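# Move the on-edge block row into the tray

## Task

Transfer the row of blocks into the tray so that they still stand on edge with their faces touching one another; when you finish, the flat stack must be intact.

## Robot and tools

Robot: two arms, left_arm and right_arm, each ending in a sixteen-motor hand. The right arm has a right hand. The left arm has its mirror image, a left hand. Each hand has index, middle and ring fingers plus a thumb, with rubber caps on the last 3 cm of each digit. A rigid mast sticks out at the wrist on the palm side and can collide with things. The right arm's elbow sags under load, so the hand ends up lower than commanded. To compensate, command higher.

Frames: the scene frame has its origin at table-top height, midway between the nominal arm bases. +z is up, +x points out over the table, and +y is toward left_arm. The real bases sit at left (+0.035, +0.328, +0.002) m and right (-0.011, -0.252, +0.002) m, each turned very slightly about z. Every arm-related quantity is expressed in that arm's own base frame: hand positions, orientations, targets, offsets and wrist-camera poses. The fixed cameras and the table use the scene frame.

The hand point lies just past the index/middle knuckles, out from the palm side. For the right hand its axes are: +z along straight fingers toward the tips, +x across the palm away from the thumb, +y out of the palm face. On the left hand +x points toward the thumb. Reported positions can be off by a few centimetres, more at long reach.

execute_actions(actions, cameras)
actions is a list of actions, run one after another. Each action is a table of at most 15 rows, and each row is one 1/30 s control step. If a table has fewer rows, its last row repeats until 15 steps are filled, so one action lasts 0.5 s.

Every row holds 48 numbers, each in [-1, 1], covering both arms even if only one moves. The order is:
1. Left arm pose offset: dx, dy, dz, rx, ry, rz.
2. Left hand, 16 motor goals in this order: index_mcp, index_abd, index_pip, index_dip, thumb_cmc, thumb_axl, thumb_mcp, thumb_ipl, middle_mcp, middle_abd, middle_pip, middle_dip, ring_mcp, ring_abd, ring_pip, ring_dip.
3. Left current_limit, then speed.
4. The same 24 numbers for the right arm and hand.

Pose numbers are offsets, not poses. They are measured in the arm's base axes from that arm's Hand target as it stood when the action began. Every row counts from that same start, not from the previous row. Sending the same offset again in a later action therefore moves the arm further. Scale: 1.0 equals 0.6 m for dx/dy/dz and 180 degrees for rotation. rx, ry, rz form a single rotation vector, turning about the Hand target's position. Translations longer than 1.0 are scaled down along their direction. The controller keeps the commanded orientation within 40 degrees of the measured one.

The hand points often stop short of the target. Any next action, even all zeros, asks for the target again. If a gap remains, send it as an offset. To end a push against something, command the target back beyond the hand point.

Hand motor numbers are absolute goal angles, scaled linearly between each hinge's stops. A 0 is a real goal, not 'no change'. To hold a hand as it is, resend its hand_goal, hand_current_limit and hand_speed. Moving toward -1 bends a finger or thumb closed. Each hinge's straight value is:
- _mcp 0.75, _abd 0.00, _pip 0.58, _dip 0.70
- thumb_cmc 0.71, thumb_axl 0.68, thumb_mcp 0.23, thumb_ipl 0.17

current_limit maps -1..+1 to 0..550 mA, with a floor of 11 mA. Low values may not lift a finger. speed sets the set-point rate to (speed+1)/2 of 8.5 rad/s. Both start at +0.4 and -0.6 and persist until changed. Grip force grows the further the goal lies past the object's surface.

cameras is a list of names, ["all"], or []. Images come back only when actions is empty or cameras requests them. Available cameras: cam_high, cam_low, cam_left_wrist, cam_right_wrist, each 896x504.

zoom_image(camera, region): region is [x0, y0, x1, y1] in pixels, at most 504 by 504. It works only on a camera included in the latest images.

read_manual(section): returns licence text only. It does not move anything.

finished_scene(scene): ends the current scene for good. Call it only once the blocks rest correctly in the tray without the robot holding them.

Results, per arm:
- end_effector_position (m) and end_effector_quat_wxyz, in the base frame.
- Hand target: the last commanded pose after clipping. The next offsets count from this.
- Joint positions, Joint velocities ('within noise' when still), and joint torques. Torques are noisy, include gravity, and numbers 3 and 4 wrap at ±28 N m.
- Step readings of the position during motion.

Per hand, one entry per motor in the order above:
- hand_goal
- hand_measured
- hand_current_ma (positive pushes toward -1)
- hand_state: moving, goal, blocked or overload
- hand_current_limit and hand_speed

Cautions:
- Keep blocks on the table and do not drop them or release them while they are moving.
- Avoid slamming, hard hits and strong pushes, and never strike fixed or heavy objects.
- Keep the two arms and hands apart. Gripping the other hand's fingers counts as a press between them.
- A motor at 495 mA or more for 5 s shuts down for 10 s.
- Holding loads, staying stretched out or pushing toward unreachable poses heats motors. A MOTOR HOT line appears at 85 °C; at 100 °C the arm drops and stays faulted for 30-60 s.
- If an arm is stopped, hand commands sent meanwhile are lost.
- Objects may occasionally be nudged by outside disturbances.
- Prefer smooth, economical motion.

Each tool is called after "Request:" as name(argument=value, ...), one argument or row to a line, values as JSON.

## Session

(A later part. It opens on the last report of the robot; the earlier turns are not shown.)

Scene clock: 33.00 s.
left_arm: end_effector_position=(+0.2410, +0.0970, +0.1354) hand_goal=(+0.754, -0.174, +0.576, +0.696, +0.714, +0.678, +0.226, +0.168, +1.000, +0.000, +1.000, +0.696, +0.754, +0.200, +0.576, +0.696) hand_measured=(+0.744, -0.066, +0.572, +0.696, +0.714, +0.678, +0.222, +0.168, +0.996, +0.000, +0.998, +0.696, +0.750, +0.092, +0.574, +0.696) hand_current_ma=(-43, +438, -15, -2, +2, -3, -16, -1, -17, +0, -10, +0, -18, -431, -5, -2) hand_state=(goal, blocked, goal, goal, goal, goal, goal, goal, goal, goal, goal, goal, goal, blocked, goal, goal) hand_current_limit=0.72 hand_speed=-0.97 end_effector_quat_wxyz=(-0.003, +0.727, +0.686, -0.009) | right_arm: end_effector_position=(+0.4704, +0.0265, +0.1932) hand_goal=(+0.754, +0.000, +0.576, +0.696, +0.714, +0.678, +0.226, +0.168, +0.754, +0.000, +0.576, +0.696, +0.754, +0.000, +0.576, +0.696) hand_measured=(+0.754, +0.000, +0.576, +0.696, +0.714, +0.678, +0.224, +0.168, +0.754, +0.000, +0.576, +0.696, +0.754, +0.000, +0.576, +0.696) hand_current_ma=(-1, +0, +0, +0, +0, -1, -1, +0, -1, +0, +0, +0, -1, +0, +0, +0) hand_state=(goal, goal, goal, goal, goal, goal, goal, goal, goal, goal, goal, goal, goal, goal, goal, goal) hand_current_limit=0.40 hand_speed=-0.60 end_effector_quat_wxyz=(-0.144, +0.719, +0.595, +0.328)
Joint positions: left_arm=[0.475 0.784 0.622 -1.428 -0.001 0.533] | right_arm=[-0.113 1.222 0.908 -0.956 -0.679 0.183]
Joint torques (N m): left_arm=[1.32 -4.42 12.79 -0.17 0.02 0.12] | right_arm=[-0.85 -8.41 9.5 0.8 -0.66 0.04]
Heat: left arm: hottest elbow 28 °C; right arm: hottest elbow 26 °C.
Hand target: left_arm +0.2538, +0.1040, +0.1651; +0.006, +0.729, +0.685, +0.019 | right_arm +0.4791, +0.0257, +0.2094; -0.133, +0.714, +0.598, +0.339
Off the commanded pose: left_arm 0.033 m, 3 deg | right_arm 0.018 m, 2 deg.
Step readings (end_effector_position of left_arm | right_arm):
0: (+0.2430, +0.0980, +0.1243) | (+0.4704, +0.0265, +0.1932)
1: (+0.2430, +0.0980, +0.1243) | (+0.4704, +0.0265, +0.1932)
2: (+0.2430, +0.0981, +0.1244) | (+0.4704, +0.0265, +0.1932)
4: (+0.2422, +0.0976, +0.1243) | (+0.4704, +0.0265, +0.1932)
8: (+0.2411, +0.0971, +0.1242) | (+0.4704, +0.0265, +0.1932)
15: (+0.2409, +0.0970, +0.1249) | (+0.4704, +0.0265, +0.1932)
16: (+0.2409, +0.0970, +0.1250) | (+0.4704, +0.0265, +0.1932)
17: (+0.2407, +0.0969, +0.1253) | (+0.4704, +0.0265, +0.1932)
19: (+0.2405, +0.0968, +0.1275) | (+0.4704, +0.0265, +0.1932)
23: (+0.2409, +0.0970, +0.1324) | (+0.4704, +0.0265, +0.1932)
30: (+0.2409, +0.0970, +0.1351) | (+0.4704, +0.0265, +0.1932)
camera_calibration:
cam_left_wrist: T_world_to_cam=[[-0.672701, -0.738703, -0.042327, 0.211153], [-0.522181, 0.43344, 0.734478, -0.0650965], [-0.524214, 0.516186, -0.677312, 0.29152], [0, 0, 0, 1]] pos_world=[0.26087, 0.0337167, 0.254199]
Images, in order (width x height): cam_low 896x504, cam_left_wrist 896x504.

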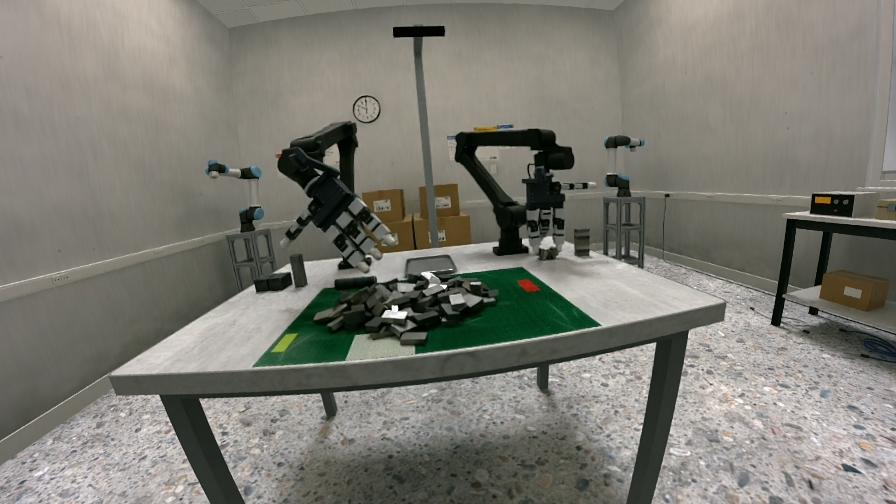

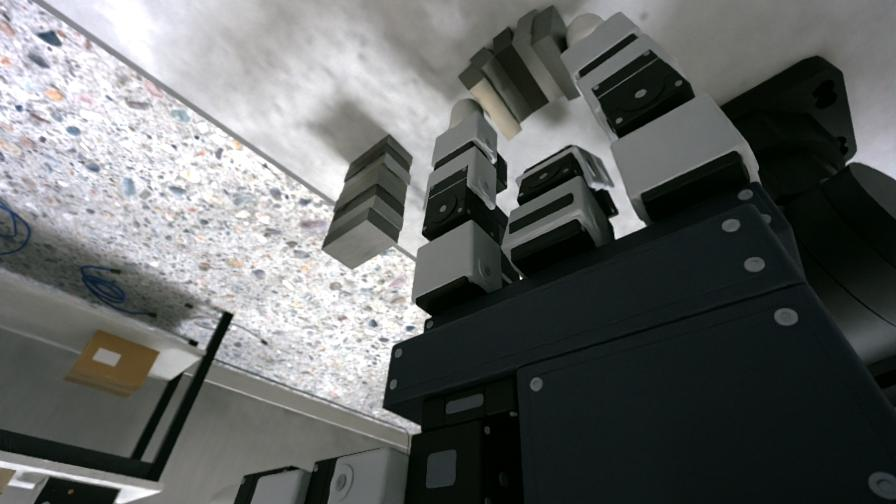

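Request:
execute_actions(
  actions=[
    [[-0.012,-0.006,-0.055,-0.0056,0.0108,0,0.754,-0.13,0.576,0.696,0.714,0.678,0.226,0.168,1,0,1,0.696,0.754,0.15,0.576,0.696,0.72,-0.97,0,0,0,0,0,0,0.754,0,0.576,0.696,0.714,0.678,0.226,0.168,0.754,0,0.576,0.696,0.754,0,0.576,0.696,0.4,-0.6]],
  ],
  cameras=["cam_left_wrist","cam_low"],
)

Request:
zoom_image(
  camera="cam_left_wrist",
  region=[380, 0, 700, 200],
)

Request:
zoom_image(
  camera="cam_low",
  region=[500, 200, 620, 270],
)

Scene clock: 35.50 s.
left_arm: end_effector_position=(+0.2425, +0.0977, +0.1305) hand_goal=(+0.754, -0.130, +0.576, +0.696, +0.714, +0.678, +0.226, +0.168, +1.000, +0.000, +1.000, +0.696, +0.754, +0.150, +0.576, +0.696) hand_measured=(+0.754, -0.066, +0.576, +0.696, +0.714, +0.678, +0.222, +0.168, +0.996, +0.000, +0.998, +0.696, +0.758, +0.088, +0.580, +0.696) hand_current_ma=(+2, +251, +0, -2, +2, -3, -16, -1, -17, +0, -10, +0, +19, -241, +11, +2) hand_state=(goal, blocked, goal, goal, goal, goal, goal, goal, goal, goal, goal, goal, goal, blocked, goal, goal) hand_current_limit=0.72 hand_speed=-0.97 end_effector_quat_wxyz=(-0.002, +0.727, +0.686, -0.006) | right_arm: end_effector_position=(+0.4704, +0.0265, +0.1932) hand_goal=(+0.754, +0.000, +0.576, +0.696, +0.714, +0.678, +0.226, +0.168, +0.754, +0.000, +0.576, +0.696, +0.754, +0.000, +0.576, +0.696) hand_measured=(+0.754, +0.000, +0.576, +0.696, +0.714, +0.678, +0.224, +0.168, +0.754, +0.000, +0.576, +0.696, +0.754, +0.000, +0.576, +0.696) hand_current_ma=(-1, +0, +0, +0, +0, -1, -1, +0, -1, +0, +0, +0, -1, +0, +0, +0) hand_state=(goal, goal, goal, goal, goal, goal, goal, goal, goal, goal, goal, goal, goal, goal, goal, goal) hand_current_limit=0.40 hand_speed=-0.60 end_effector_quat_wxyz=(-0.144, +0.719, +0.595, +0.328)
Joint positions: left_arm=[0.475 0.788 0.609 -1.405 0 0.533] | right_arm=[-0.113 1.222 0.908 -0.956 -0.679 0.183]
Joint torques (N m): left_arm=[1.38 -2.84 8.69 1.09 -0.03 0.15] | right_arm=[-0.85 -8.41 9.52 0.79 -0.67 0.05]
Heat: left arm: hottest elbow 29 °C; right arm: hottest elbow 27 °C.
Hand target: left_arm +0.2466, +0.1004, +0.1321; +0.000, +0.729, +0.685, +0.001 | right_arm +0.4791, +0.0257, +0.2094; -0.133, +0.714, +0.598, +0.339
Off the commanded pose: left_arm 0.005 m, 1 deg | right_arm 0.018 m, 2 deg.
Step readings (end_effector_position of left_arm | right_arm):
0: (+0.2410, +0.0970, +0.1354) | (+0.4704, +0.0265, +0.1932)
1: (+0.2410, +0.0970, +0.1354) | (+0.4704, +0.0265, +0.1932)
2: (+0.2410, +0.0970, +0.1354) | (+0.4704, +0.0265, +0.1932)
4: (+0.2418, +0.0975, +0.1357) | (+0.4704, +0.0265, +0.1932)
8: (+0.2428, +0.0979, +0.1344) | (+0.4704, +0.0265, +0.1932)
15: (+0.2425, +0.0977, +0.1305) | (+0.4704, +0.0265, +0.1932)
camera_calibration:
cam_left_wrist: T_world_to_cam=[[-0.672414, -0.738636, -0.0477131, 0.213046], [-0.526378, 0.431876, 0.7324, -0.0595026], [-0.520371, 0.517591, -0.679201, 0.287761], [0, 0, 0, 1]] pos_world=[0.261677, 0.0341192, 0.249192]
Images, in order (width x height): cam_low 896x504, cam_left_wrist 896x504.

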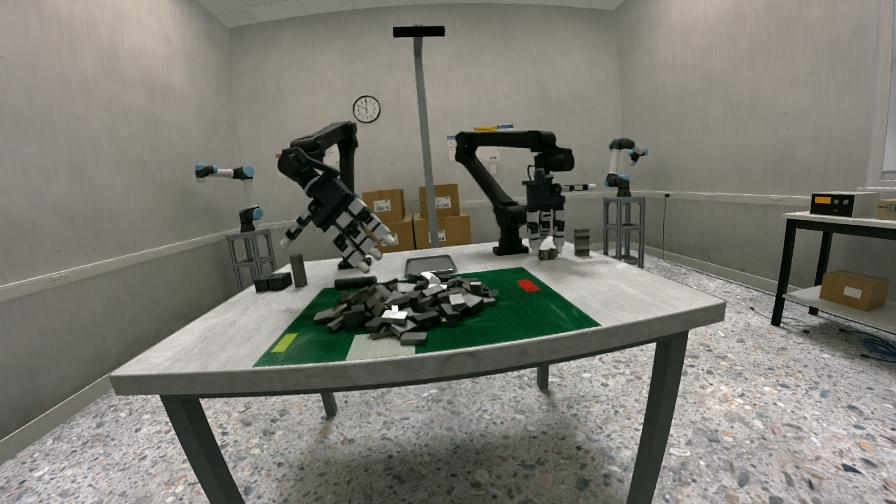

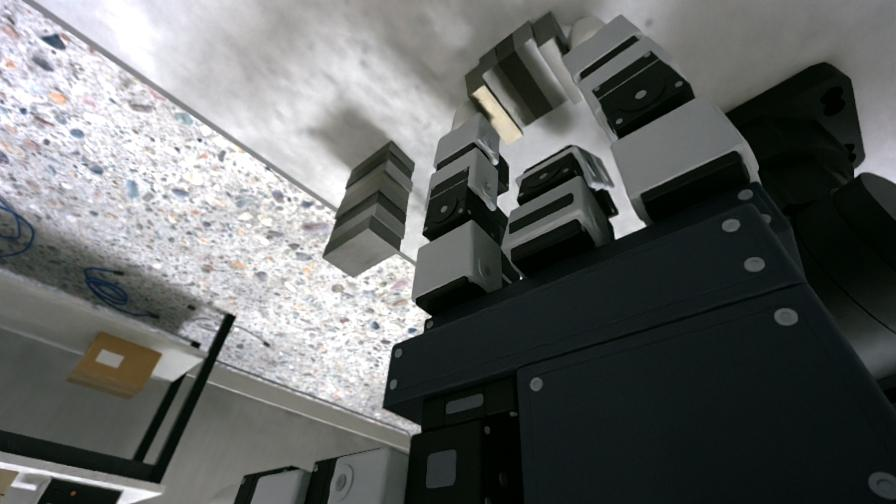

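Scaled by 1.575.

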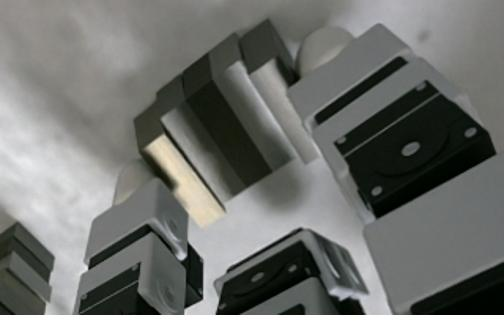

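Scaled by 4.200.

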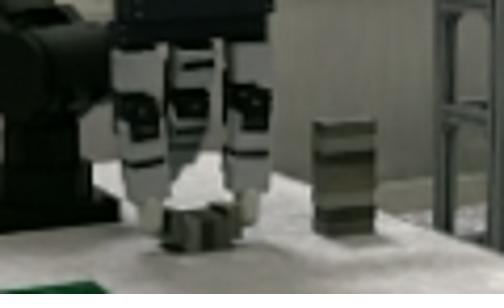

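Request:
execute_actions(
  actions=[
    [[-0.005,-0.003,-0.0167,0,0,0,0.754,-0.11,0.576,0.696,0.714,0.678,0.226,0.168,1,0,1,0.696,0.754,0.13,0.576,0.696,0.72,-0.97,0,0,0,0,0,0,0.754,0,0.576,0.696,0.714,0.678,0.226,0.168,0.754,0,0.576,0.696,0.754,0,0.576,0.696,0.4,-0.6]],
  ],
  cameras=["cam_left_wrist","cam_low"],
)

Request:
zoom_image(
  camera="cam_left_wrist",
  region=[420, 0, 620, 160],
)

Request:
zoom_image(
  camera="cam_low",
  region=[520, 220, 600, 270],
)

Scene clock: 36.40 s.
left_arm: end_effector_position=(+0.2429, +0.0977, +0.1243) hand_goal=(+0.754, -0.110, +0.576, +0.696, +0.714, +0.678, +0.226, +0.168, +1.000, +0.000, +1.000, +0.696, +0.754, +0.130, +0.576, +0.696) hand_measured=(+0.754, -0.066, +0.576, +0.696, +0.714, +0.678, +0.222, +0.168, +0.996, +0.000, +0.998, +0.696, +0.756, +0.086, +0.578, +0.696) hand_current_ma=(-2, +169, +1, -2, +2, -3, -16, -1, -17, +0, -10, +0, +5, -170, +8, +2) hand_state=(goal, blocked, goal, goal, goal, goal, goal, goal, goal, goal, goal, goal, goal, blocked, goal, goal) hand_current_limit=0.72 hand_speed=-0.97 end_effector_quat_wxyz=(-0.001, +0.727, +0.686, -0.003) | right_arm: end_effector_position=(+0.4704, +0.0265, +0.1932) hand_goal=(+0.754, +0.000, +0.576, +0.696, +0.714, +0.678, +0.226, +0.168, +0.754, +0.000, +0.576, +0.696, +0.754, +0.000, +0.576, +0.696) hand_measured=(+0.754, +0.000, +0.576, +0.696, +0.714, +0.678, +0.224, +0.168, +0.754, +0.000, +0.576, +0.696, +0.754, +0.000, +0.576, +0.696) hand_current_ma=(-1, +0, +0, +0, +0, -1, -1, +0, -1, +0, +0, +0, -1, +0, +0, +0) hand_state=(goal, goal, goal, goal, goal, goal, goal, goal, goal, goal, goal, goal, goal, goal, goal, goal) hand_current_limit=0.40 hand_speed=-0.60 end_effector_quat_wxyz=(-0.144, +0.719, +0.595, +0.328)
Joint positions: left_arm=[0.475 0.788 0.591 -1.381 0.001 0.533] | right_arm=[-0.113 1.222 0.908 -0.956 -0.679 0.183]
Joint torques (N m): left_arm=[1.44 -3.6 7.77 1.02 -0.05 0.12] | right_arm=[-0.91 -8.41 9.51 0.79 -0.67 0.05]
Heat: left arm: hottest elbow 29 °C; right arm: hottest elbow 27 °C.
Hand target: left_arm +0.2436, +0.0986, +0.1220; +0.000, +0.729, +0.685, +0.001 | right_arm +0.4791, +0.0257, +0.2094; -0.133, +0.714, +0.598, +0.339
Off the commanded pose: left_arm 0.002 m, 1 deg | right_arm 0.018 m, 2 deg.
Step readings (end_effector_position of left_arm | right_arm):
0: (+0.2425, +0.0977, +0.1305) | (+0.4704, +0.0265, +0.1932)
1: (+0.2424, +0.0976, +0.1303) | (+0.4704, +0.0265, +0.1932)
2: (+0.2425, +0.0976, +0.1298) | (+0.4704, +0.0265, +0.1932)
4: (+0.2425, +0.0977, +0.1276) | (+0.4704, +0.0265, +0.1932)
8: (+0.2427, +0.0976, +0.1245) | (+0.4704, +0.0265, +0.1932)
15: (+0.2429, +0.0977, +0.1243) | (+0.4704, +0.0265, +0.1932)
camera_calibration:
cam_left_wrist: T_world_to_cam=[[-0.672151, -0.738473, -0.0535815, 0.213692], [-0.530867, 0.430214, 0.730134, -0.0532977], [-0.516132, 0.519205, -0.6812, 0.282766], [0, 0, 0, 1]] pos_world=[0.261284, 0.0339221, 0.242984]
Images, in order (width x height): cam_low 896x504, cam_left_wrist 896x504.

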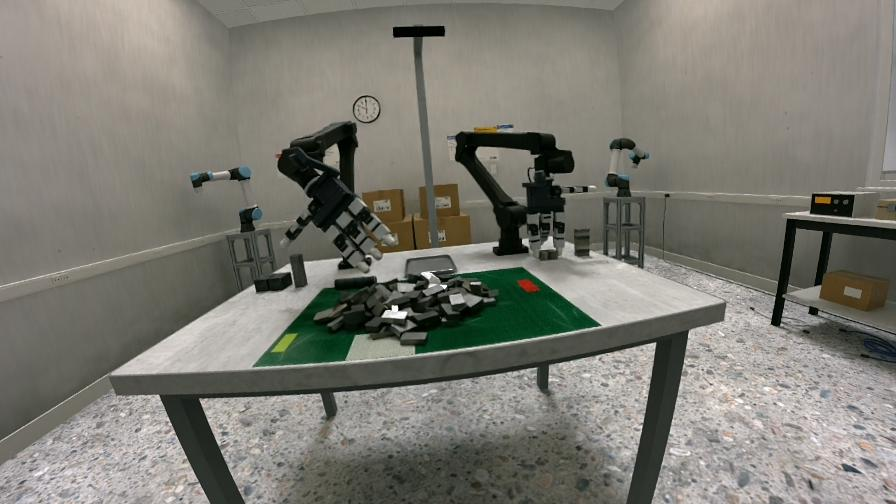

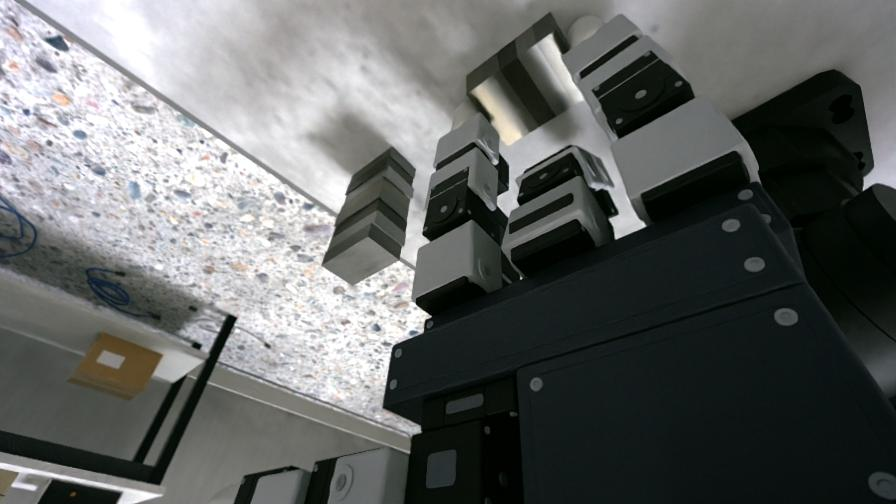

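Scaled by 2.520.

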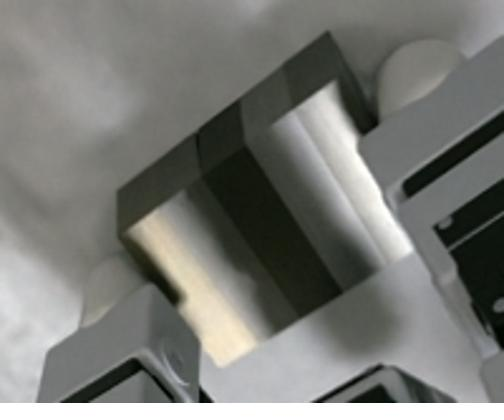

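Scaled by 6.300.

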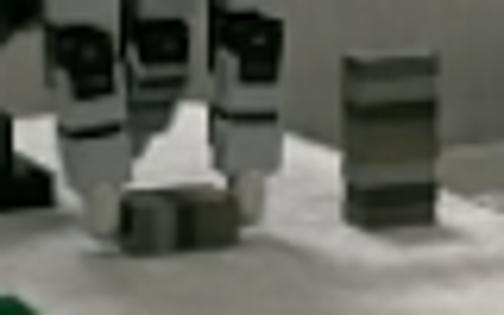

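Request:
zoom_image(
  camera="cam_left_wrist",
  region=[400, 0, 640, 300],
)

Request:
zoom_image(
  camera="cam_left_wrist",
  region=[550, 0, 700, 150],
)

Scaled by 1.680.

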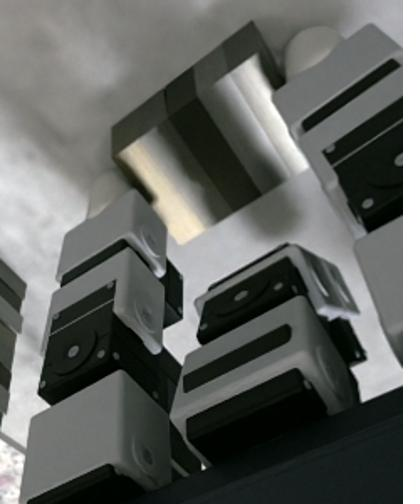

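Scaled by 3.360.

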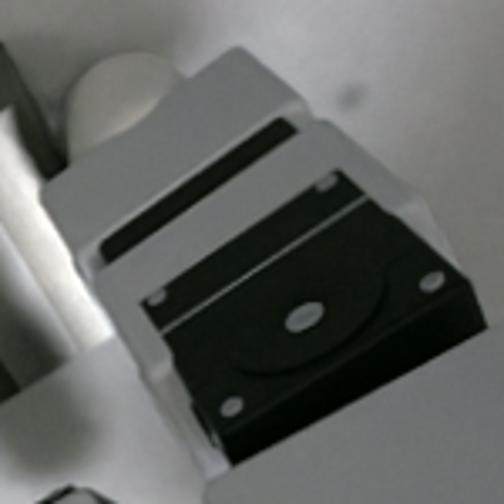

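Request:
execute_actions(
  actions=[
    [[0,0,0,0,0,0,0.754,-0.04,0.576,0.696,0.714,0.678,0.226,0.168,1,0,1,0.696,0.754,0.05,0.576,0.696,0.5,-0.96,0,0,0,0,0,0,0.754,0,0.576,0.696,0.714,0.678,0.226,0.168,0.754,0,0.576,0.696,0.754,0,0.576,0.696,0.4,-0.6]],
    [[0,0,0,0,0,0,0.754,0.04,0.576,0.696,0.714,0.678,0.226,0.168,1,0,1,0.696,0.754,-0.04,0.576,0.696,0.5,-0.9,0,0,0,0,0,0,0.754,0,0.576,0.696,0.714,0.678,0.226,0.168,0.754,0,0.576,0.696,0.754,0,0.576,0.696,0.4,-0.6]],
    [[0,0,0.0667,0,0,0,0.754,0.04,0.576,0.696,0.714,0.678,0.226,0.168,1,0,1,0.696,0.754,-0.04,0.576,0.696,0.5,-0.9,0,0,0,0,0,0,0.754,0,0.576,0.696,0.714,0.678,0.226,0.168,0.754,0,0.576,0.696,0.754,0,0.576,0.696,0.4,-0.6]],
    [[0,0,0.0833,0,0,0,0.754,0.04,0.576,0.696,0.714,0.678,0.226,0.168,-0.616,0,-0.299,0.261,0.754,-0.04,0.576,0.696,0.5,-0.6,0,0,0,0,0,0,0.754,0,0.576,0.696,0.714,0.678,0.226,0.168,0.754,0,0.576,0.696,0.754,0,0.576,0.696,0.4,-0.6]],
  ],
  cameras=["cam_left_wrist","cam_low"],
)

Scene clock: 43.20 s.
left_arm: end_effector_position=(+0.2368, +0.0946, +0.1925) hand_goal=(+0.754, +0.040, +0.576, +0.696, +0.714, +0.678, +0.226, +0.168, -0.616, +0.000, -0.298, +0.262, +0.754, -0.040, +0.576, +0.696) hand_measured=(+0.754, +0.036, +0.576, +0.696, +0.714, +0.678, +0.222, +0.168, -0.594, +0.000, -0.292, +0.264, +0.754, -0.036, +0.578, +0.696) hand_current_ma=(-2, -10, +1, -2, +2, -3, -16, -1, +92, +0, +20, +10, -1, +12, +6, +2) hand_state=(goal, goal, goal, goal, goal, goal, goal, goal, blocked, goal, goal, goal, goal, goal, goal, goal) hand_current_limit=0.50 hand_speed=-0.60 end_effector_quat_wxyz=(-0.004, +0.727, +0.686, -0.016) | right_arm: end_effector_position=(+0.4704, +0.0265, +0.1932) hand_goal=(+0.754, +0.000, +0.576, +0.696, +0.714, +0.678, +0.226, +0.168, +0.754, +0.000, +0.576, +0.696, +0.754, +0.000, +0.576, +0.696) hand_measured=(+0.754, +0.000, +0.576, +0.696, +0.714, +0.678, +0.224, +0.168, +0.754, +0.000, +0.576, +0.696, +0.754, +0.000, +0.576, +0.696) hand_current_ma=(-1, +0, +0, +0, +0, -1, -1, +0, -1, +0, +0, +0, -1, +0, +0, +0) hand_state=(goal, goal, goal, goal, goal, goal, goal, goal, goal, goal, goal, goal, goal, goal, goal, goal) hand_current_limit=0.40 hand_speed=-0.60 end_effector_quat_wxyz=(-0.144, +0.719, +0.595, +0.328)
Joint positions: left_arm=[0.475 0.764 0.767 -1.607 0.001 0.533] | right_arm=[-0.113 1.222 0.908 -0.956 -0.679 0.183]
Joint torques (N m): left_arm=[1.14 -3.43 11.85 0.05 0.02 0.11] | right_arm=[-0.85 -8.41 9.51 0.79 -0.67 0.05]
Heat: left arm: hottest elbow 29 °C; right arm: hottest elbow 27 °C.
Hand target: left_arm +0.2436, +0.0986, +0.2121; +0.000, +0.729, +0.685, +0.001 | right_arm +0.4791, +0.0257, +0.2094; -0.133, +0.714, +0.598, +0.339
Off the commanded pose: left_arm 0.021 m, 2 deg | right_arm 0.018 m, 2 deg.
Step readings (end_effector_position of left_arm | right_arm):
0: (+0.2429, +0.0977, +0.1243) | (+0.4704, +0.0265, +0.1932)
1: (+0.2429, +0.0977, +0.1243) | (+0.4704, +0.0265, +0.1932)
2: (+0.2429, +0.0977, +0.1243) | (+0.4704, +0.0265, +0.1932)
4: (+0.2430, +0.0977, +0.1243) | (+0.4704, +0.0265, +0.1932)
8: (+0.2430, +0.0978, +0.1243) | (+0.4704, +0.0265, +0.1932)
15: (+0.2436, +0.0981, +0.1243) | (+0.4704, +0.0265, +0.1932)
16: (+0.2437, +0.0981, +0.1243) | (+0.4704, +0.0265, +0.1932)
17: (+0.2437, +0.0981, +0.1243) | (+0.4704, +0.0265, +0.1932)
19: (+0.2437, +0.0981, +0.1243) | (+0.4704, +0.0265, +0.1932)
23: (+0.2437, +0.0981, +0.1243) | (+0.4704, +0.0265, +0.1932)
30: (+0.2437, +0.0981, +0.1243) | (+0.4704, +0.0265, +0.1932)
31: (+0.2437, +0.0981, +0.1243) | (+0.4704, +0.0265, +0.1932)
32: (+0.2428, +0.0977, +0.1240) | (+0.4704, +0.0265, +0.1932)
34: (+0.2378, +0.0951, +0.1234) | (+0.4704, +0.0265, +0.1932)
38: (+0.2328, +0.0925, +0.1295) | (+0.4704, +0.0265, +0.1932)
45: (+0.2352, +0.0938, +0.1410) | (+0.4704, +0.0265, +0.1932)
46: (+0.2349, +0.0936, +0.1413) | (+0.4704, +0.0265, +0.1932)
47: (+0.2335, +0.0929, +0.1427) | (+0.4704, +0.0265, +0.1932)
49: (+0.2315, +0.0918, +0.1518) | (+0.4704, +0.0265, +0.1932)
53: (+0.2376, +0.0950, +0.1804) | (+0.4704, +0.0265, +0.1932)
60: (+0.2378, +0.0951, +0.1929) | (+0.4704, +0.0265, +0.1932)
camera_calibration:
cam_left_wrist: T_world_to_cam=[[-0.673118, -0.738983, -0.028561, 0.2064], [-0.513439, 0.439184, 0.737223, -0.111303], [-0.532252, 0.510902, -0.675046, 0.331181], [0, 0, 0, 1]] pos_world=[0.258056, 0.0322074, 0.311512]
Images, in order (width x height): cam_low 896x504, cam_left_wrist 896x504.

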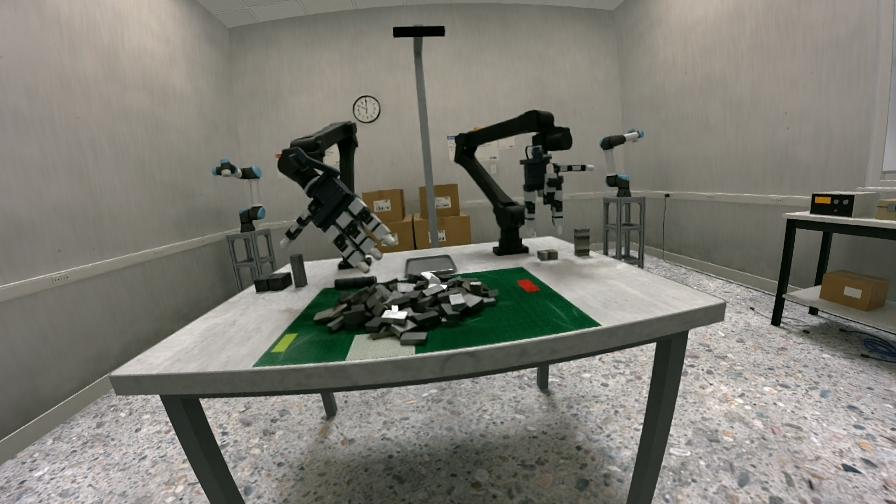

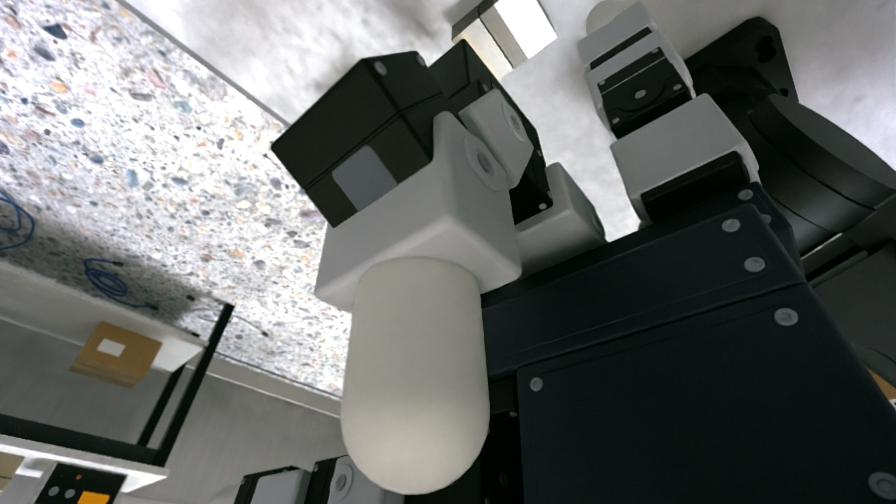

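Request:
execute_actions(
  actions=[
    [[0,0,0,0,0,0,0.754,0.04,-0.737,0.696,0.714,0.678,0.226,0.168,-0.616,0,0.576,0.696,0.754,-0.04,-0.737,0.696,0.5,-0.6,0,0,0,0,0,0,0.754,0,0.576,0.696,0.714,0.678,0.226,0.168,0.754,0,0.576,0.696,0.754,0,0.576,0.696,0.4,-0.6]],
  ],
  cameras=["all"],
)

Request:
zoom_image(
  camera="cam_low",
  region=[500, 130, 620, 270],
)

Scene clock: 44.63 s.
left_arm: end_effector_position=(+0.2367, +0.0945, +0.1925) hand_goal=(+0.754, +0.040, -0.736, +0.696, +0.714, +0.678, +0.226, +0.168, -0.616, +0.000, +0.576, +0.696, +0.754, -0.040, -0.736, +0.696) hand_measured=(+0.754, +0.036, -0.728, +0.696, +0.714, +0.678, +0.222, +0.168, -0.596, +0.000, +0.576, +0.694, +0.754, -0.036, -0.728, +0.696) hand_current_ma=(-2, -10, +30, -2, +2, -3, -16, -1, +91, +0, -1, -8, -1, +12, +28, +2) hand_state=(goal, goal, goal, goal, goal, goal, goal, goal, blocked, goal, goal, goal, goal, goal, goal, goal) hand_current_limit=0.50 hand_speed=-0.60 end_effector_quat_wxyz=(-0.004, +0.727, +0.686, -0.016) | right_arm: end_effector_position=(+0.4704, +0.0265, +0.1932) hand_goal=(+0.754, +0.000, +0.576, +0.696, +0.714, +0.678, +0.226, +0.168, +0.754, +0.000, +0.576, +0.696, +0.754, +0.000, +0.576, +0.696) hand_measured=(+0.754, +0.000, +0.576, +0.696, +0.714, +0.678, +0.224, +0.168, +0.754, +0.000, +0.576, +0.696, +0.754, +0.000, +0.576, +0.696) hand_current_ma=(-1, +0, +0, +0, +0, -1, -1, +0, -1, +0, +0, +0, -1, +0, +0, +0) hand_state=(goal, goal, goal, goal, goal, goal, goal, goal, goal, goal, goal, goal, goal, goal, goal, goal) hand_current_limit=0.40 hand_speed=-0.60 end_effector_quat_wxyz=(-0.144, +0.719, +0.595, +0.328)
Joint positions: left_arm=[0.475 0.764 0.767 -1.607 0.001 0.533] | right_arm=[-0.113 1.222 0.908 -0.956 -0.679 0.183]
Joint torques (N m): left_arm=[0.91 -3.55 11.79 0.08 0.03 0.11] | right_arm=[-0.85 -8.41 9.48 0.8 -0.68 0.04]
Heat: left arm: hottest elbow 29 °C; right arm: hottest elbow 27 °C.
Hand target: left_arm +0.2436, +0.0986, +0.2121; +0.000, +0.729, +0.685, +0.001 | right_arm +0.4791, +0.0257, +0.2094; -0.133, +0.714, +0.598, +0.339
Off the commanded pose: left_arm 0.021 m, 2 deg | right_arm 0.018 m, 2 deg.
Step readings (end_effector_position of left_arm | right_arm):
0: (+0.2368, +0.0946, +0.1925) | (+0.4704, +0.0265, +0.1932)
1: (+0.2368, +0.0946, +0.1925) | (+0.4704, +0.0265, +0.1932)
2: (+0.2367, +0.0945, +0.1925) | (+0.4704, +0.0265, +0.1932)
4: (+0.2367, +0.0945, +0.1925) | (+0.4704, +0.0265, +0.1932)
8: (+0.2367, +0.0945, +0.1925) | (+0.4704, +0.0265, +0.1932)
15: (+0.2367, +0.0945, +0.1925) | (+0.4704, +0.0265, +0.1932)
camera_calibration:
cam_left_wrist: T_world_to_cam=[[-0.67315, -0.738968, -0.0282162, 0.206232], [-0.513182, 0.439321, 0.737321, -0.111456], [-0.53246, 0.510807, -0.674953, 0.331156], [0, 0, 0, 1]] pos_world=[0.257955, 0.0322072, 0.311513]
cam_right_wrist: T_world_to_cam=[[0.547288, -0.723738, -0.420332, -0.120057], [-0.76201, -0.638599, 0.107388, 0.314637], [-0.346145, 0.261525, -0.900993, 0.458626], [0, 0, 0, 1]] pos_world=[0.464213, -0.00590528, 0.328967]

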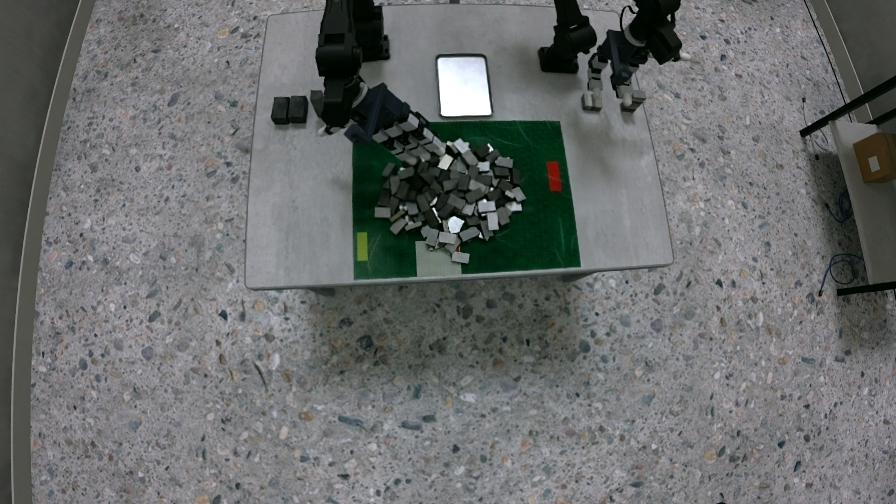

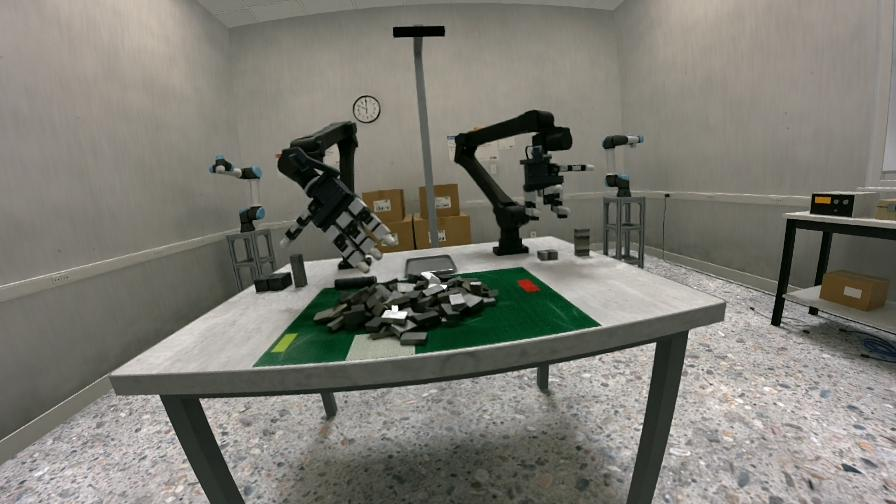

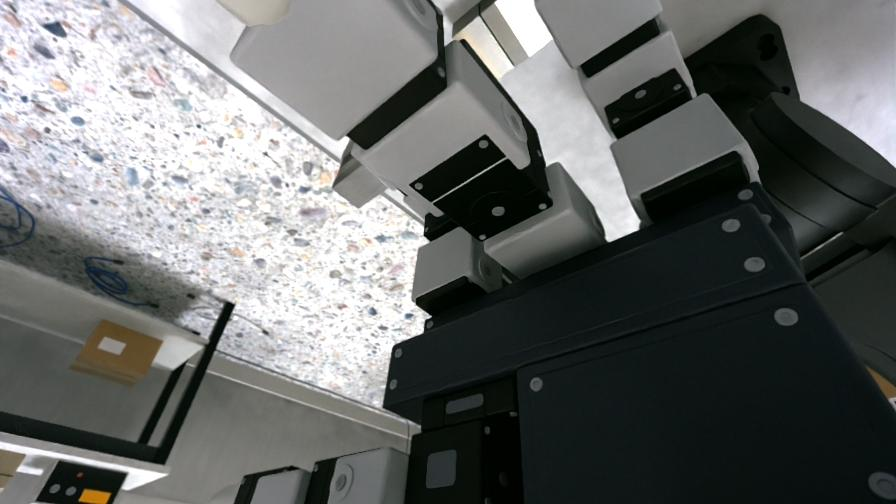

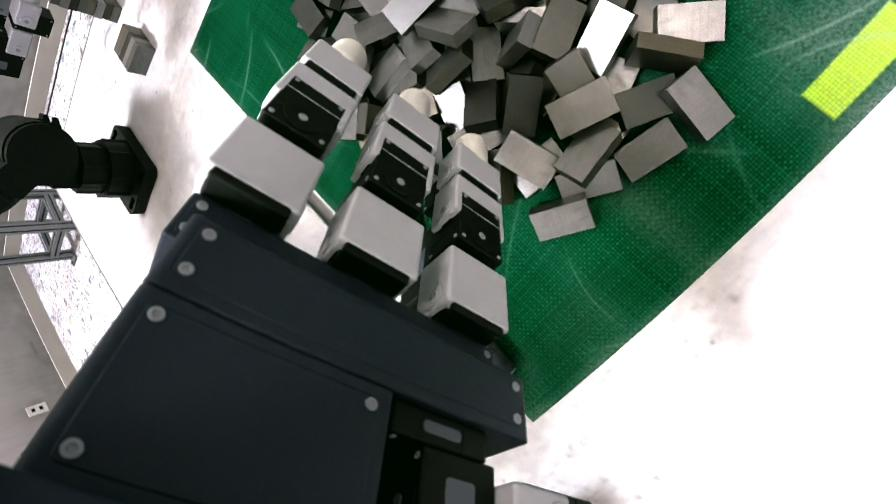

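Scaled by 3.600.

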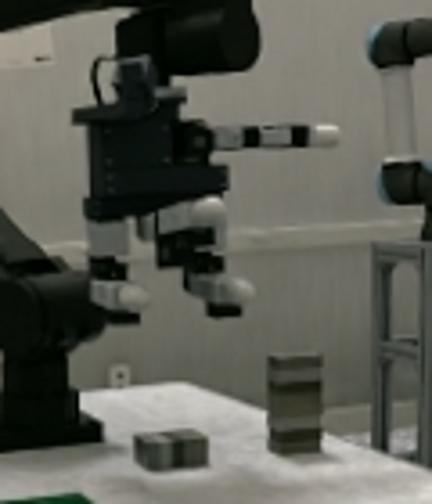

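Request:
execute_actions(
  actions=[
    [[-0.0515,0.0033,-0.1368,0,0,0,0.754,0.25,-0.737,0.696,0.714,0.678,0.226,0.168,-0.48,0,0.576,0.696,0.754,-0.25,-0.737,0.696,0.4,-0.6,0,0,0,0,0,0,0.754,0,0.576,0.696,0.714,0.678,0.226,0.168,0.754,0,0.576,0.696,0.754,0,0.576,0.696,0.4,-0.6]],
    [[0,0,-0.05,0,0,0,0.754,0.25,-0.737,0.696,0.714,0.678,0.226,0.168,-0.48,0,0.576,0.696,0.754,-0.25,-0.737,0.696,0.4,-0.6,0,0,0,0,0,0,0.754,0,0.576,0.696,0.714,0.678,0.226,0.168,0.754,0,0.576,0.696,0.754,0,0.576,0.696,0.4,-0.6]],
  ],
  cameras=["all"],
)

Request:
zoom_image(
  camera="cam_low",
  region=[500, 160, 620, 270],
)

Request:
zoom_image(
  camera="cam_high",
  region=[560, 40, 700, 140],
)

Scene clock: 47.70 s.
left_arm: end_effector_position=(+0.2123, +0.0998, +0.1033) hand_goal=(+0.754, +0.250, -0.736, +0.696, +0.714, +0.678, +0.226, +0.168, -0.480, +0.000, +0.576, +0.696, +0.754, -0.250, -0.736, +0.696) hand_measured=(+0.754, +0.246, -0.730, +0.696, +0.714, +0.678, +0.222, +0.168, -0.470, +0.000, +0.576, +0.694, +0.754, -0.246, -0.730, +0.696) hand_current_ma=(+0, -14, +24, -2, +1, -3, -17, -1, +43, +0, +1, -8, +0, +15, +22, +2) hand_state=(goal, goal, goal, goal, goal, goal, goal, goal, goal, goal, goal, goal, goal, goal, goal, goal) hand_current_limit=0.40 hand_speed=-0.60 end_effector_quat_wxyz=(+0.000, +0.727, +0.687, +0.003) | right_arm: end_effector_position=(+0.4704, +0.0265, +0.1932) hand_goal=(+0.754, +0.000, +0.576, +0.696, +0.714, +0.678, +0.226, +0.168, +0.754, +0.000, +0.576, +0.696, +0.754, +0.000, +0.576, +0.696) hand_measured=(+0.754, +0.000, +0.576, +0.696, +0.714, +0.678, +0.224, +0.168, +0.754, +0.000, +0.576, +0.696, +0.754, +0.000, +0.576, +0.696) hand_current_ma=(-1, +0, +0, +0, +0, -1, -1, +0, -1, +0, +0, +0, -1, +0, +0, +0) hand_state=(goal, goal, goal, goal, goal, goal, goal, goal, goal, goal, goal, goal, goal, goal, goal, goal) hand_current_limit=0.40 hand_speed=-0.60 end_effector_quat_wxyz=(-0.144, +0.719, +0.595, +0.328)
Joint positions: left_arm=[0.577 0.696 0.498 -1.368 -0.002 0.634] | right_arm=[-0.113 1.222 0.908 -0.956 -0.679 0.183]
Joint torques (N m): left_arm=[1.08 -1.79 8.17 1.03 0.17 0.15] | right_arm=[-0.85 -8.35 9.54 0.8 -0.67 0.04]
Heat: left arm: hottest elbow 30 °C; right arm: hottest elbow 27 °C.
Hand target: left_arm +0.2127, +0.1005, +0.1000; +0.000, +0.729, +0.685, +0.001 | right_arm +0.4791, +0.0257, +0.2094; -0.133, +0.714, +0.598, +0.339
Off the commanded pose: left_arm 0.003 m, 0 deg | right_arm 0.018 m, 2 deg.
Step readings (end_effector_position of left_arm | right_arm):
0: (+0.2367, +0.0945, +0.1925) | (+0.4704, +0.0265, +0.1932)
1: (+0.2367, +0.0945, +0.1926) | (+0.4704, +0.0265, +0.1932)
2: (+0.2368, +0.0956, +0.1911) | (+0.4704, +0.0265, +0.1932)
4: (+0.2341, +0.0985, +0.1801) | (+0.4704, +0.0265, +0.1932)
8: (+0.2124, +0.0970, +0.1396) | (+0.4704, +0.0265, +0.1932)
15: (+0.2103, +0.0998, +0.1287) | (+0.4704, +0.0265, +0.1932)
16: (+0.2108, +0.1001, +0.1288) | (+0.4704, +0.0265, +0.1932)
17: (+0.2119, +0.1007, +0.1277) | (+0.4704, +0.0265, +0.1932)
19: (+0.2134, +0.1014, +0.1221) | (+0.4704, +0.0265, +0.1932)
23: (+0.2098, +0.0987, +0.1062) | (+0.4704, +0.0265, +0.1932)
30: (+0.2118, +0.0997, +0.1032) | (+0.4704, +0.0265, +0.1932)
camera_calibration:
cam_left_wrist: T_world_to_cam=[[-0.671086, -0.738557, -0.0646293, 0.194477], [-0.537267, 0.424405, 0.728852, -0.0529452], [-0.510869, 0.523846, -0.681614, 0.250022], [0, 0, 0, 1]] pos_world=[0.229794, 0.03513, 0.221577]
cam_right_wrist: T_world_to_cam=[[0.547288, -0.723738, -0.420332, -0.120057], [-0.76201, -0.638599, 0.107388, 0.314637], [-0.346145, 0.261525, -0.900993, 0.458626], [0, 0, 0, 1]] pos_world=[0.464213, -0.00590528, 0.328967]

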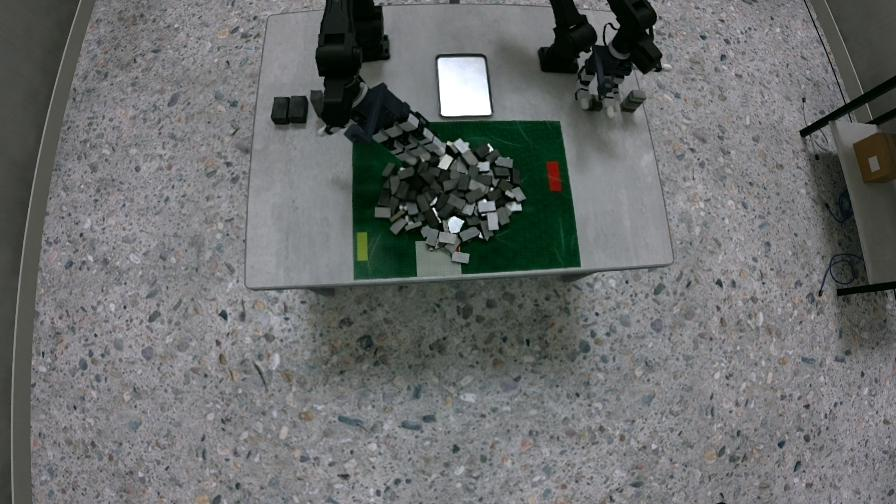

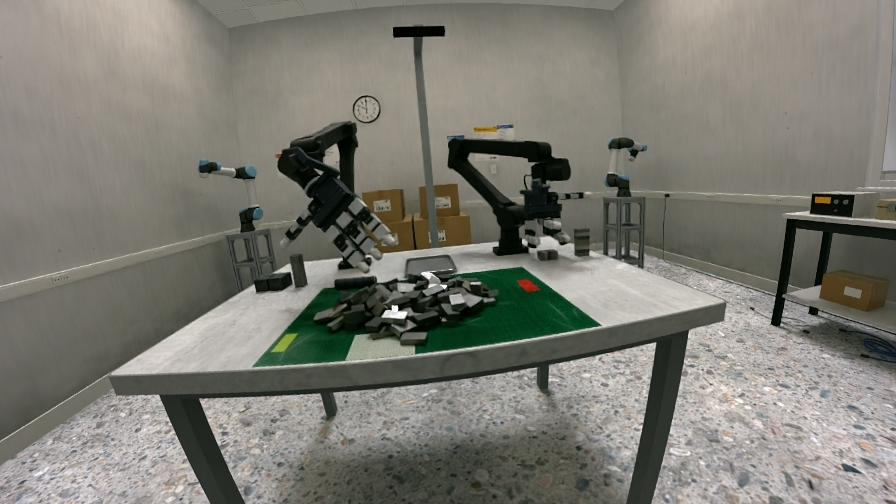

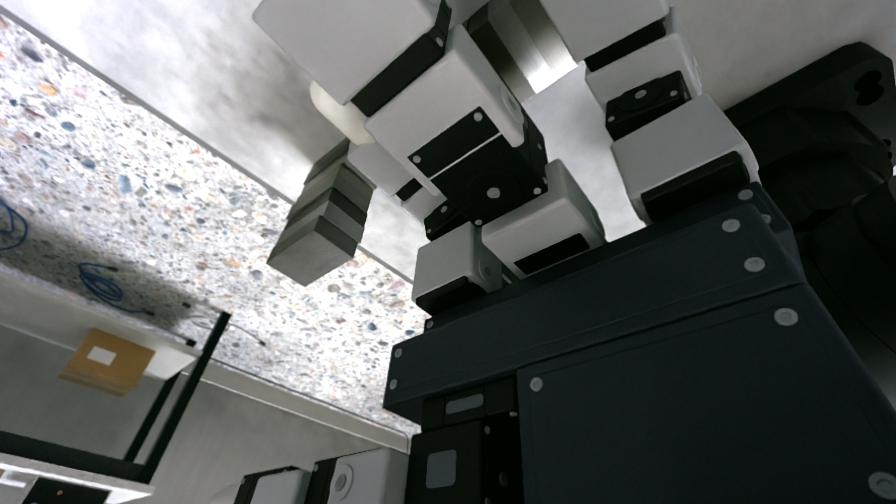

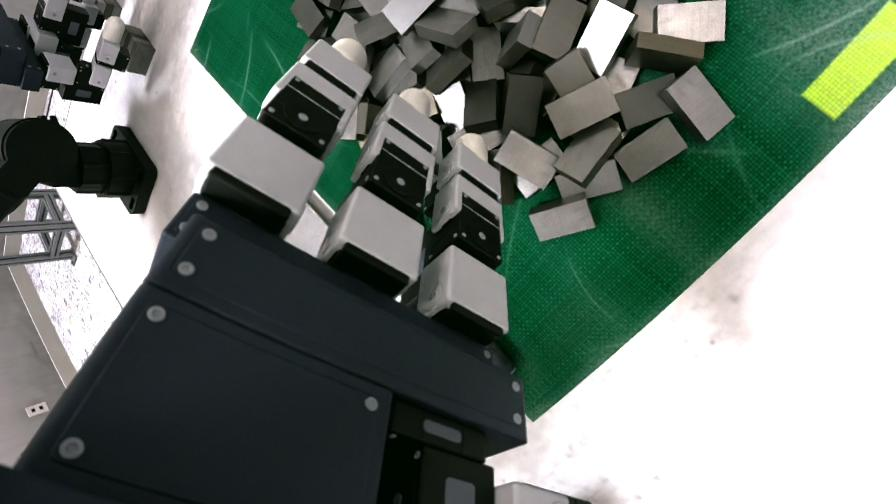

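Scaled by 4.200.

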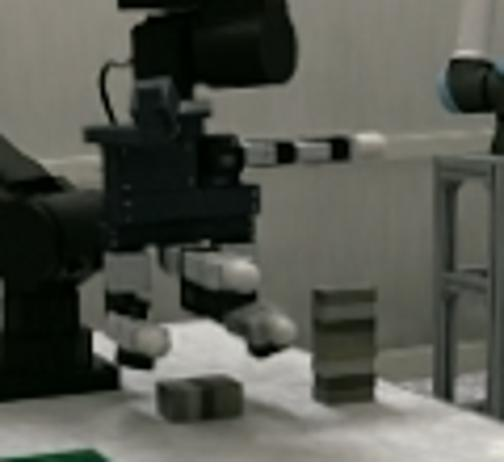

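Scaled by 3.600.

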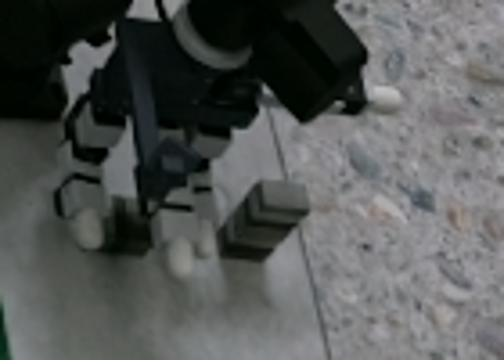

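Request:
execute_actions(
  actions=[
    [[0,0.0008,-0.0583,0,0,0,0.754,0.2,-0.737,0.696,0.714,0.678,0.226,0.168,-0.48,0,0.576,0.696,0.754,-0.2,-0.737,0.696,0.4,-0.6,0,0,0,0,0,0,0.754,0,0.576,0.696,0.714,0.678,0.226,0.168,0.754,0,0.576,0.696,0.754,0,0.576,0.696,0.4,-0.6]],
  ],
  cameras=["cam_low","cam_left_wrist","cam_high"],
)

Request:
zoom_image(
  camera="cam_low",
  region=[500, 200, 620, 270],
)

Request:
zoom_image(
  camera="cam_high",
  region=[560, 60, 660, 130],
)

Scene clock: 48.73 s.
left_arm: end_effector_position=(+0.2125, +0.1006, +0.0680) hand_goal=(+0.754, +0.200, -0.736, +0.696, +0.714, +0.678, +0.226, +0.168, -0.480, +0.000, +0.576, +0.696, +0.754, -0.200, -0.736, +0.696) hand_measured=(+0.754, +0.202, -0.730, +0.696, +0.714, +0.678, +0.222, +0.168, -0.470, +0.000, +0.576, +0.694, +0.754, -0.204, -0.730, +0.696) hand_current_ma=(+0, +9, +24, -2, +1, -3, -17, -1, +43, +0, +1, -8, +0, -10, +22, +2) hand_state=(goal, goal, goal, goal, goal, goal, goal, goal, goal, goal, goal, goal, goal, goal, goal, goal) hand_current_limit=0.40 hand_speed=-0.60 end_effector_quat_wxyz=(+0.000, +0.727, +0.687, +0.002) | right_arm: end_effector_position=(+0.4704, +0.0265, +0.1932) hand_goal=(+0.754, +0.000, +0.576, +0.696, +0.714, +0.678, +0.226, +0.168, +0.754, +0.000, +0.576, +0.696, +0.754, +0.000, +0.576, +0.696) hand_measured=(+0.754, +0.000, +0.576, +0.696, +0.714, +0.678, +0.224, +0.168, +0.754, +0.000, +0.576, +0.696, +0.754, +0.000, +0.576, +0.696) hand_current_ma=(-1, +0, +0, +0, +0, -1, -1, +0, -1, +0, +0, +0, -1, +0, +0, +0) hand_state=(goal, goal, goal, goal, goal, goal, goal, goal, goal, goal, goal, goal, goal, goal, goal, goal) hand_current_limit=0.40 hand_speed=-0.60 end_effector_quat_wxyz=(-0.144, +0.719, +0.595, +0.328)
Joint positions: left_arm=[0.581 0.738 0.417 -1.245 -0.002 0.638] | right_arm=[-0.113 1.222 0.908 -0.956 -0.679 0.183]
Joint torques (N m): left_arm=[1.55 -1.73 7.88 1.02 0.19 0.14] | right_arm=[-0.79 -8.41 9.5 0.8 -0.67 0.05]
Heat: left arm: hottest elbow 30 °C; right arm: hottest elbow 28 °C.
Hand target: left_arm +0.2128, +0.1010, +0.0651; +0.000, +0.729, +0.685, +0.001 | right_arm +0.4791, +0.0257, +0.2094; -0.133, +0.714, +0.598, +0.339
Off the commanded pose: left_arm 0.003 m, 0 deg | right_arm 0.018 m, 2 deg.
Step readings (end_effector_position of left_arm | right_arm):
0: (+0.2123, +0.0998, +0.1033) | (+0.4704, +0.0265, +0.1932)
1: (+0.2124, +0.0999, +0.1030) | (+0.4704, +0.0265, +0.1932)
2: (+0.2130, +0.1003, +0.1014) | (+0.4704, +0.0265, +0.1932)
4: (+0.2138, +0.1011, +0.0940) | (+0.4704, +0.0265, +0.1932)
8: (+0.2087, +0.0982, +0.0743) | (+0.4704, +0.0265, +0.1932)
15: (+0.2114, +0.0999, +0.0677) | (+0.4704, +0.0265, +0.1932)
camera_calibration:
cam_left_wrist: T_world_to_cam=[[-0.671097, -0.738573, -0.0643357, 0.192869], [-0.537053, 0.424489, 0.72896, -0.0275215], [-0.51108, 0.523754, -0.681526, 0.225679], [0, 0, 0, 1]] pos_world=[0.229994, 0.0359298, 0.186277]
Images, in order (width x height): cam_high 896x504, cam_low 896x504, cam_left_wrist 896x504.

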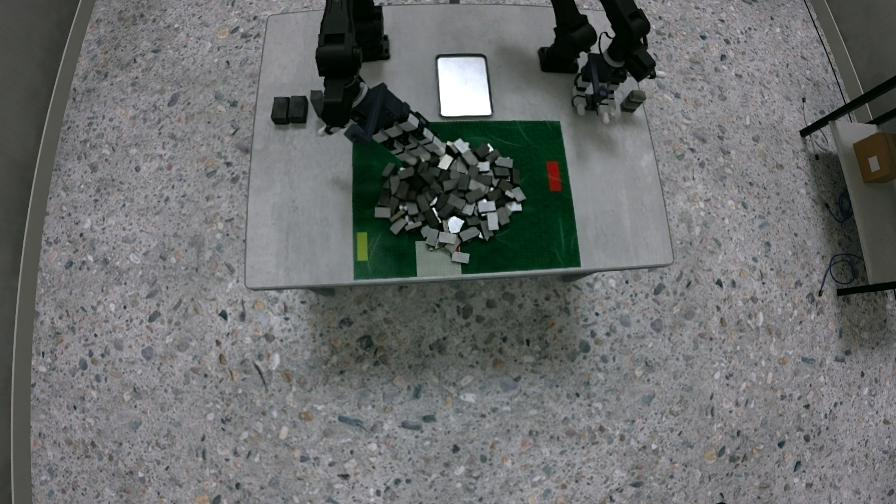

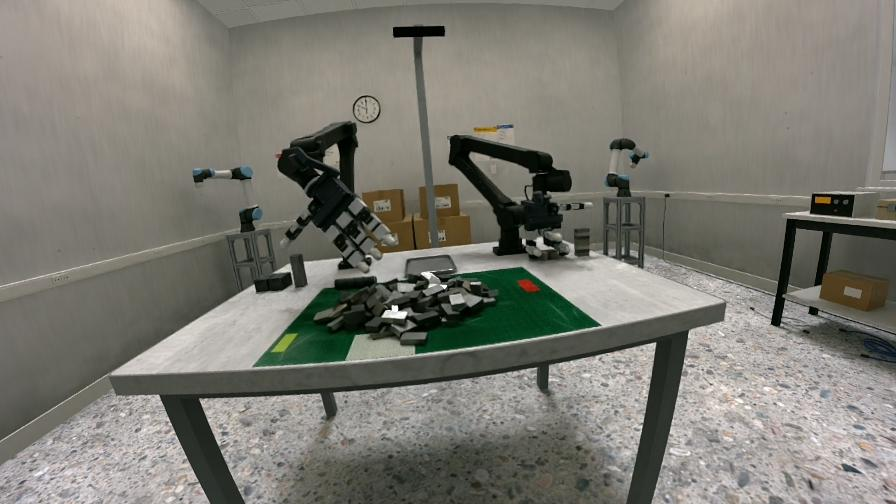

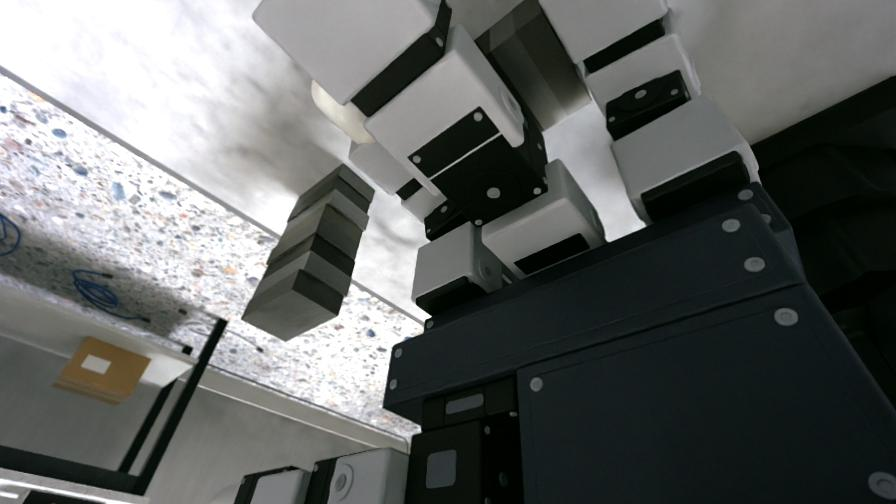

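Scaled by 4.200.

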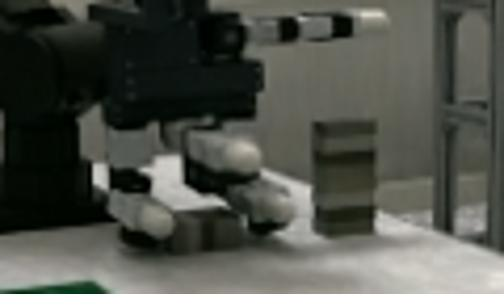

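Scaled by 5.040.

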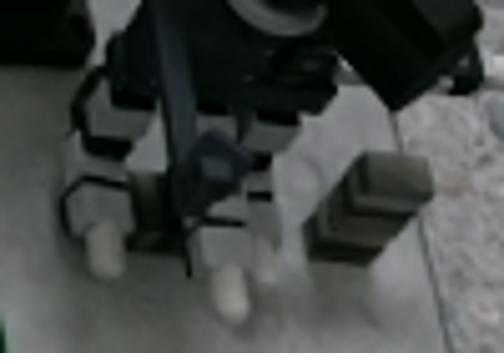

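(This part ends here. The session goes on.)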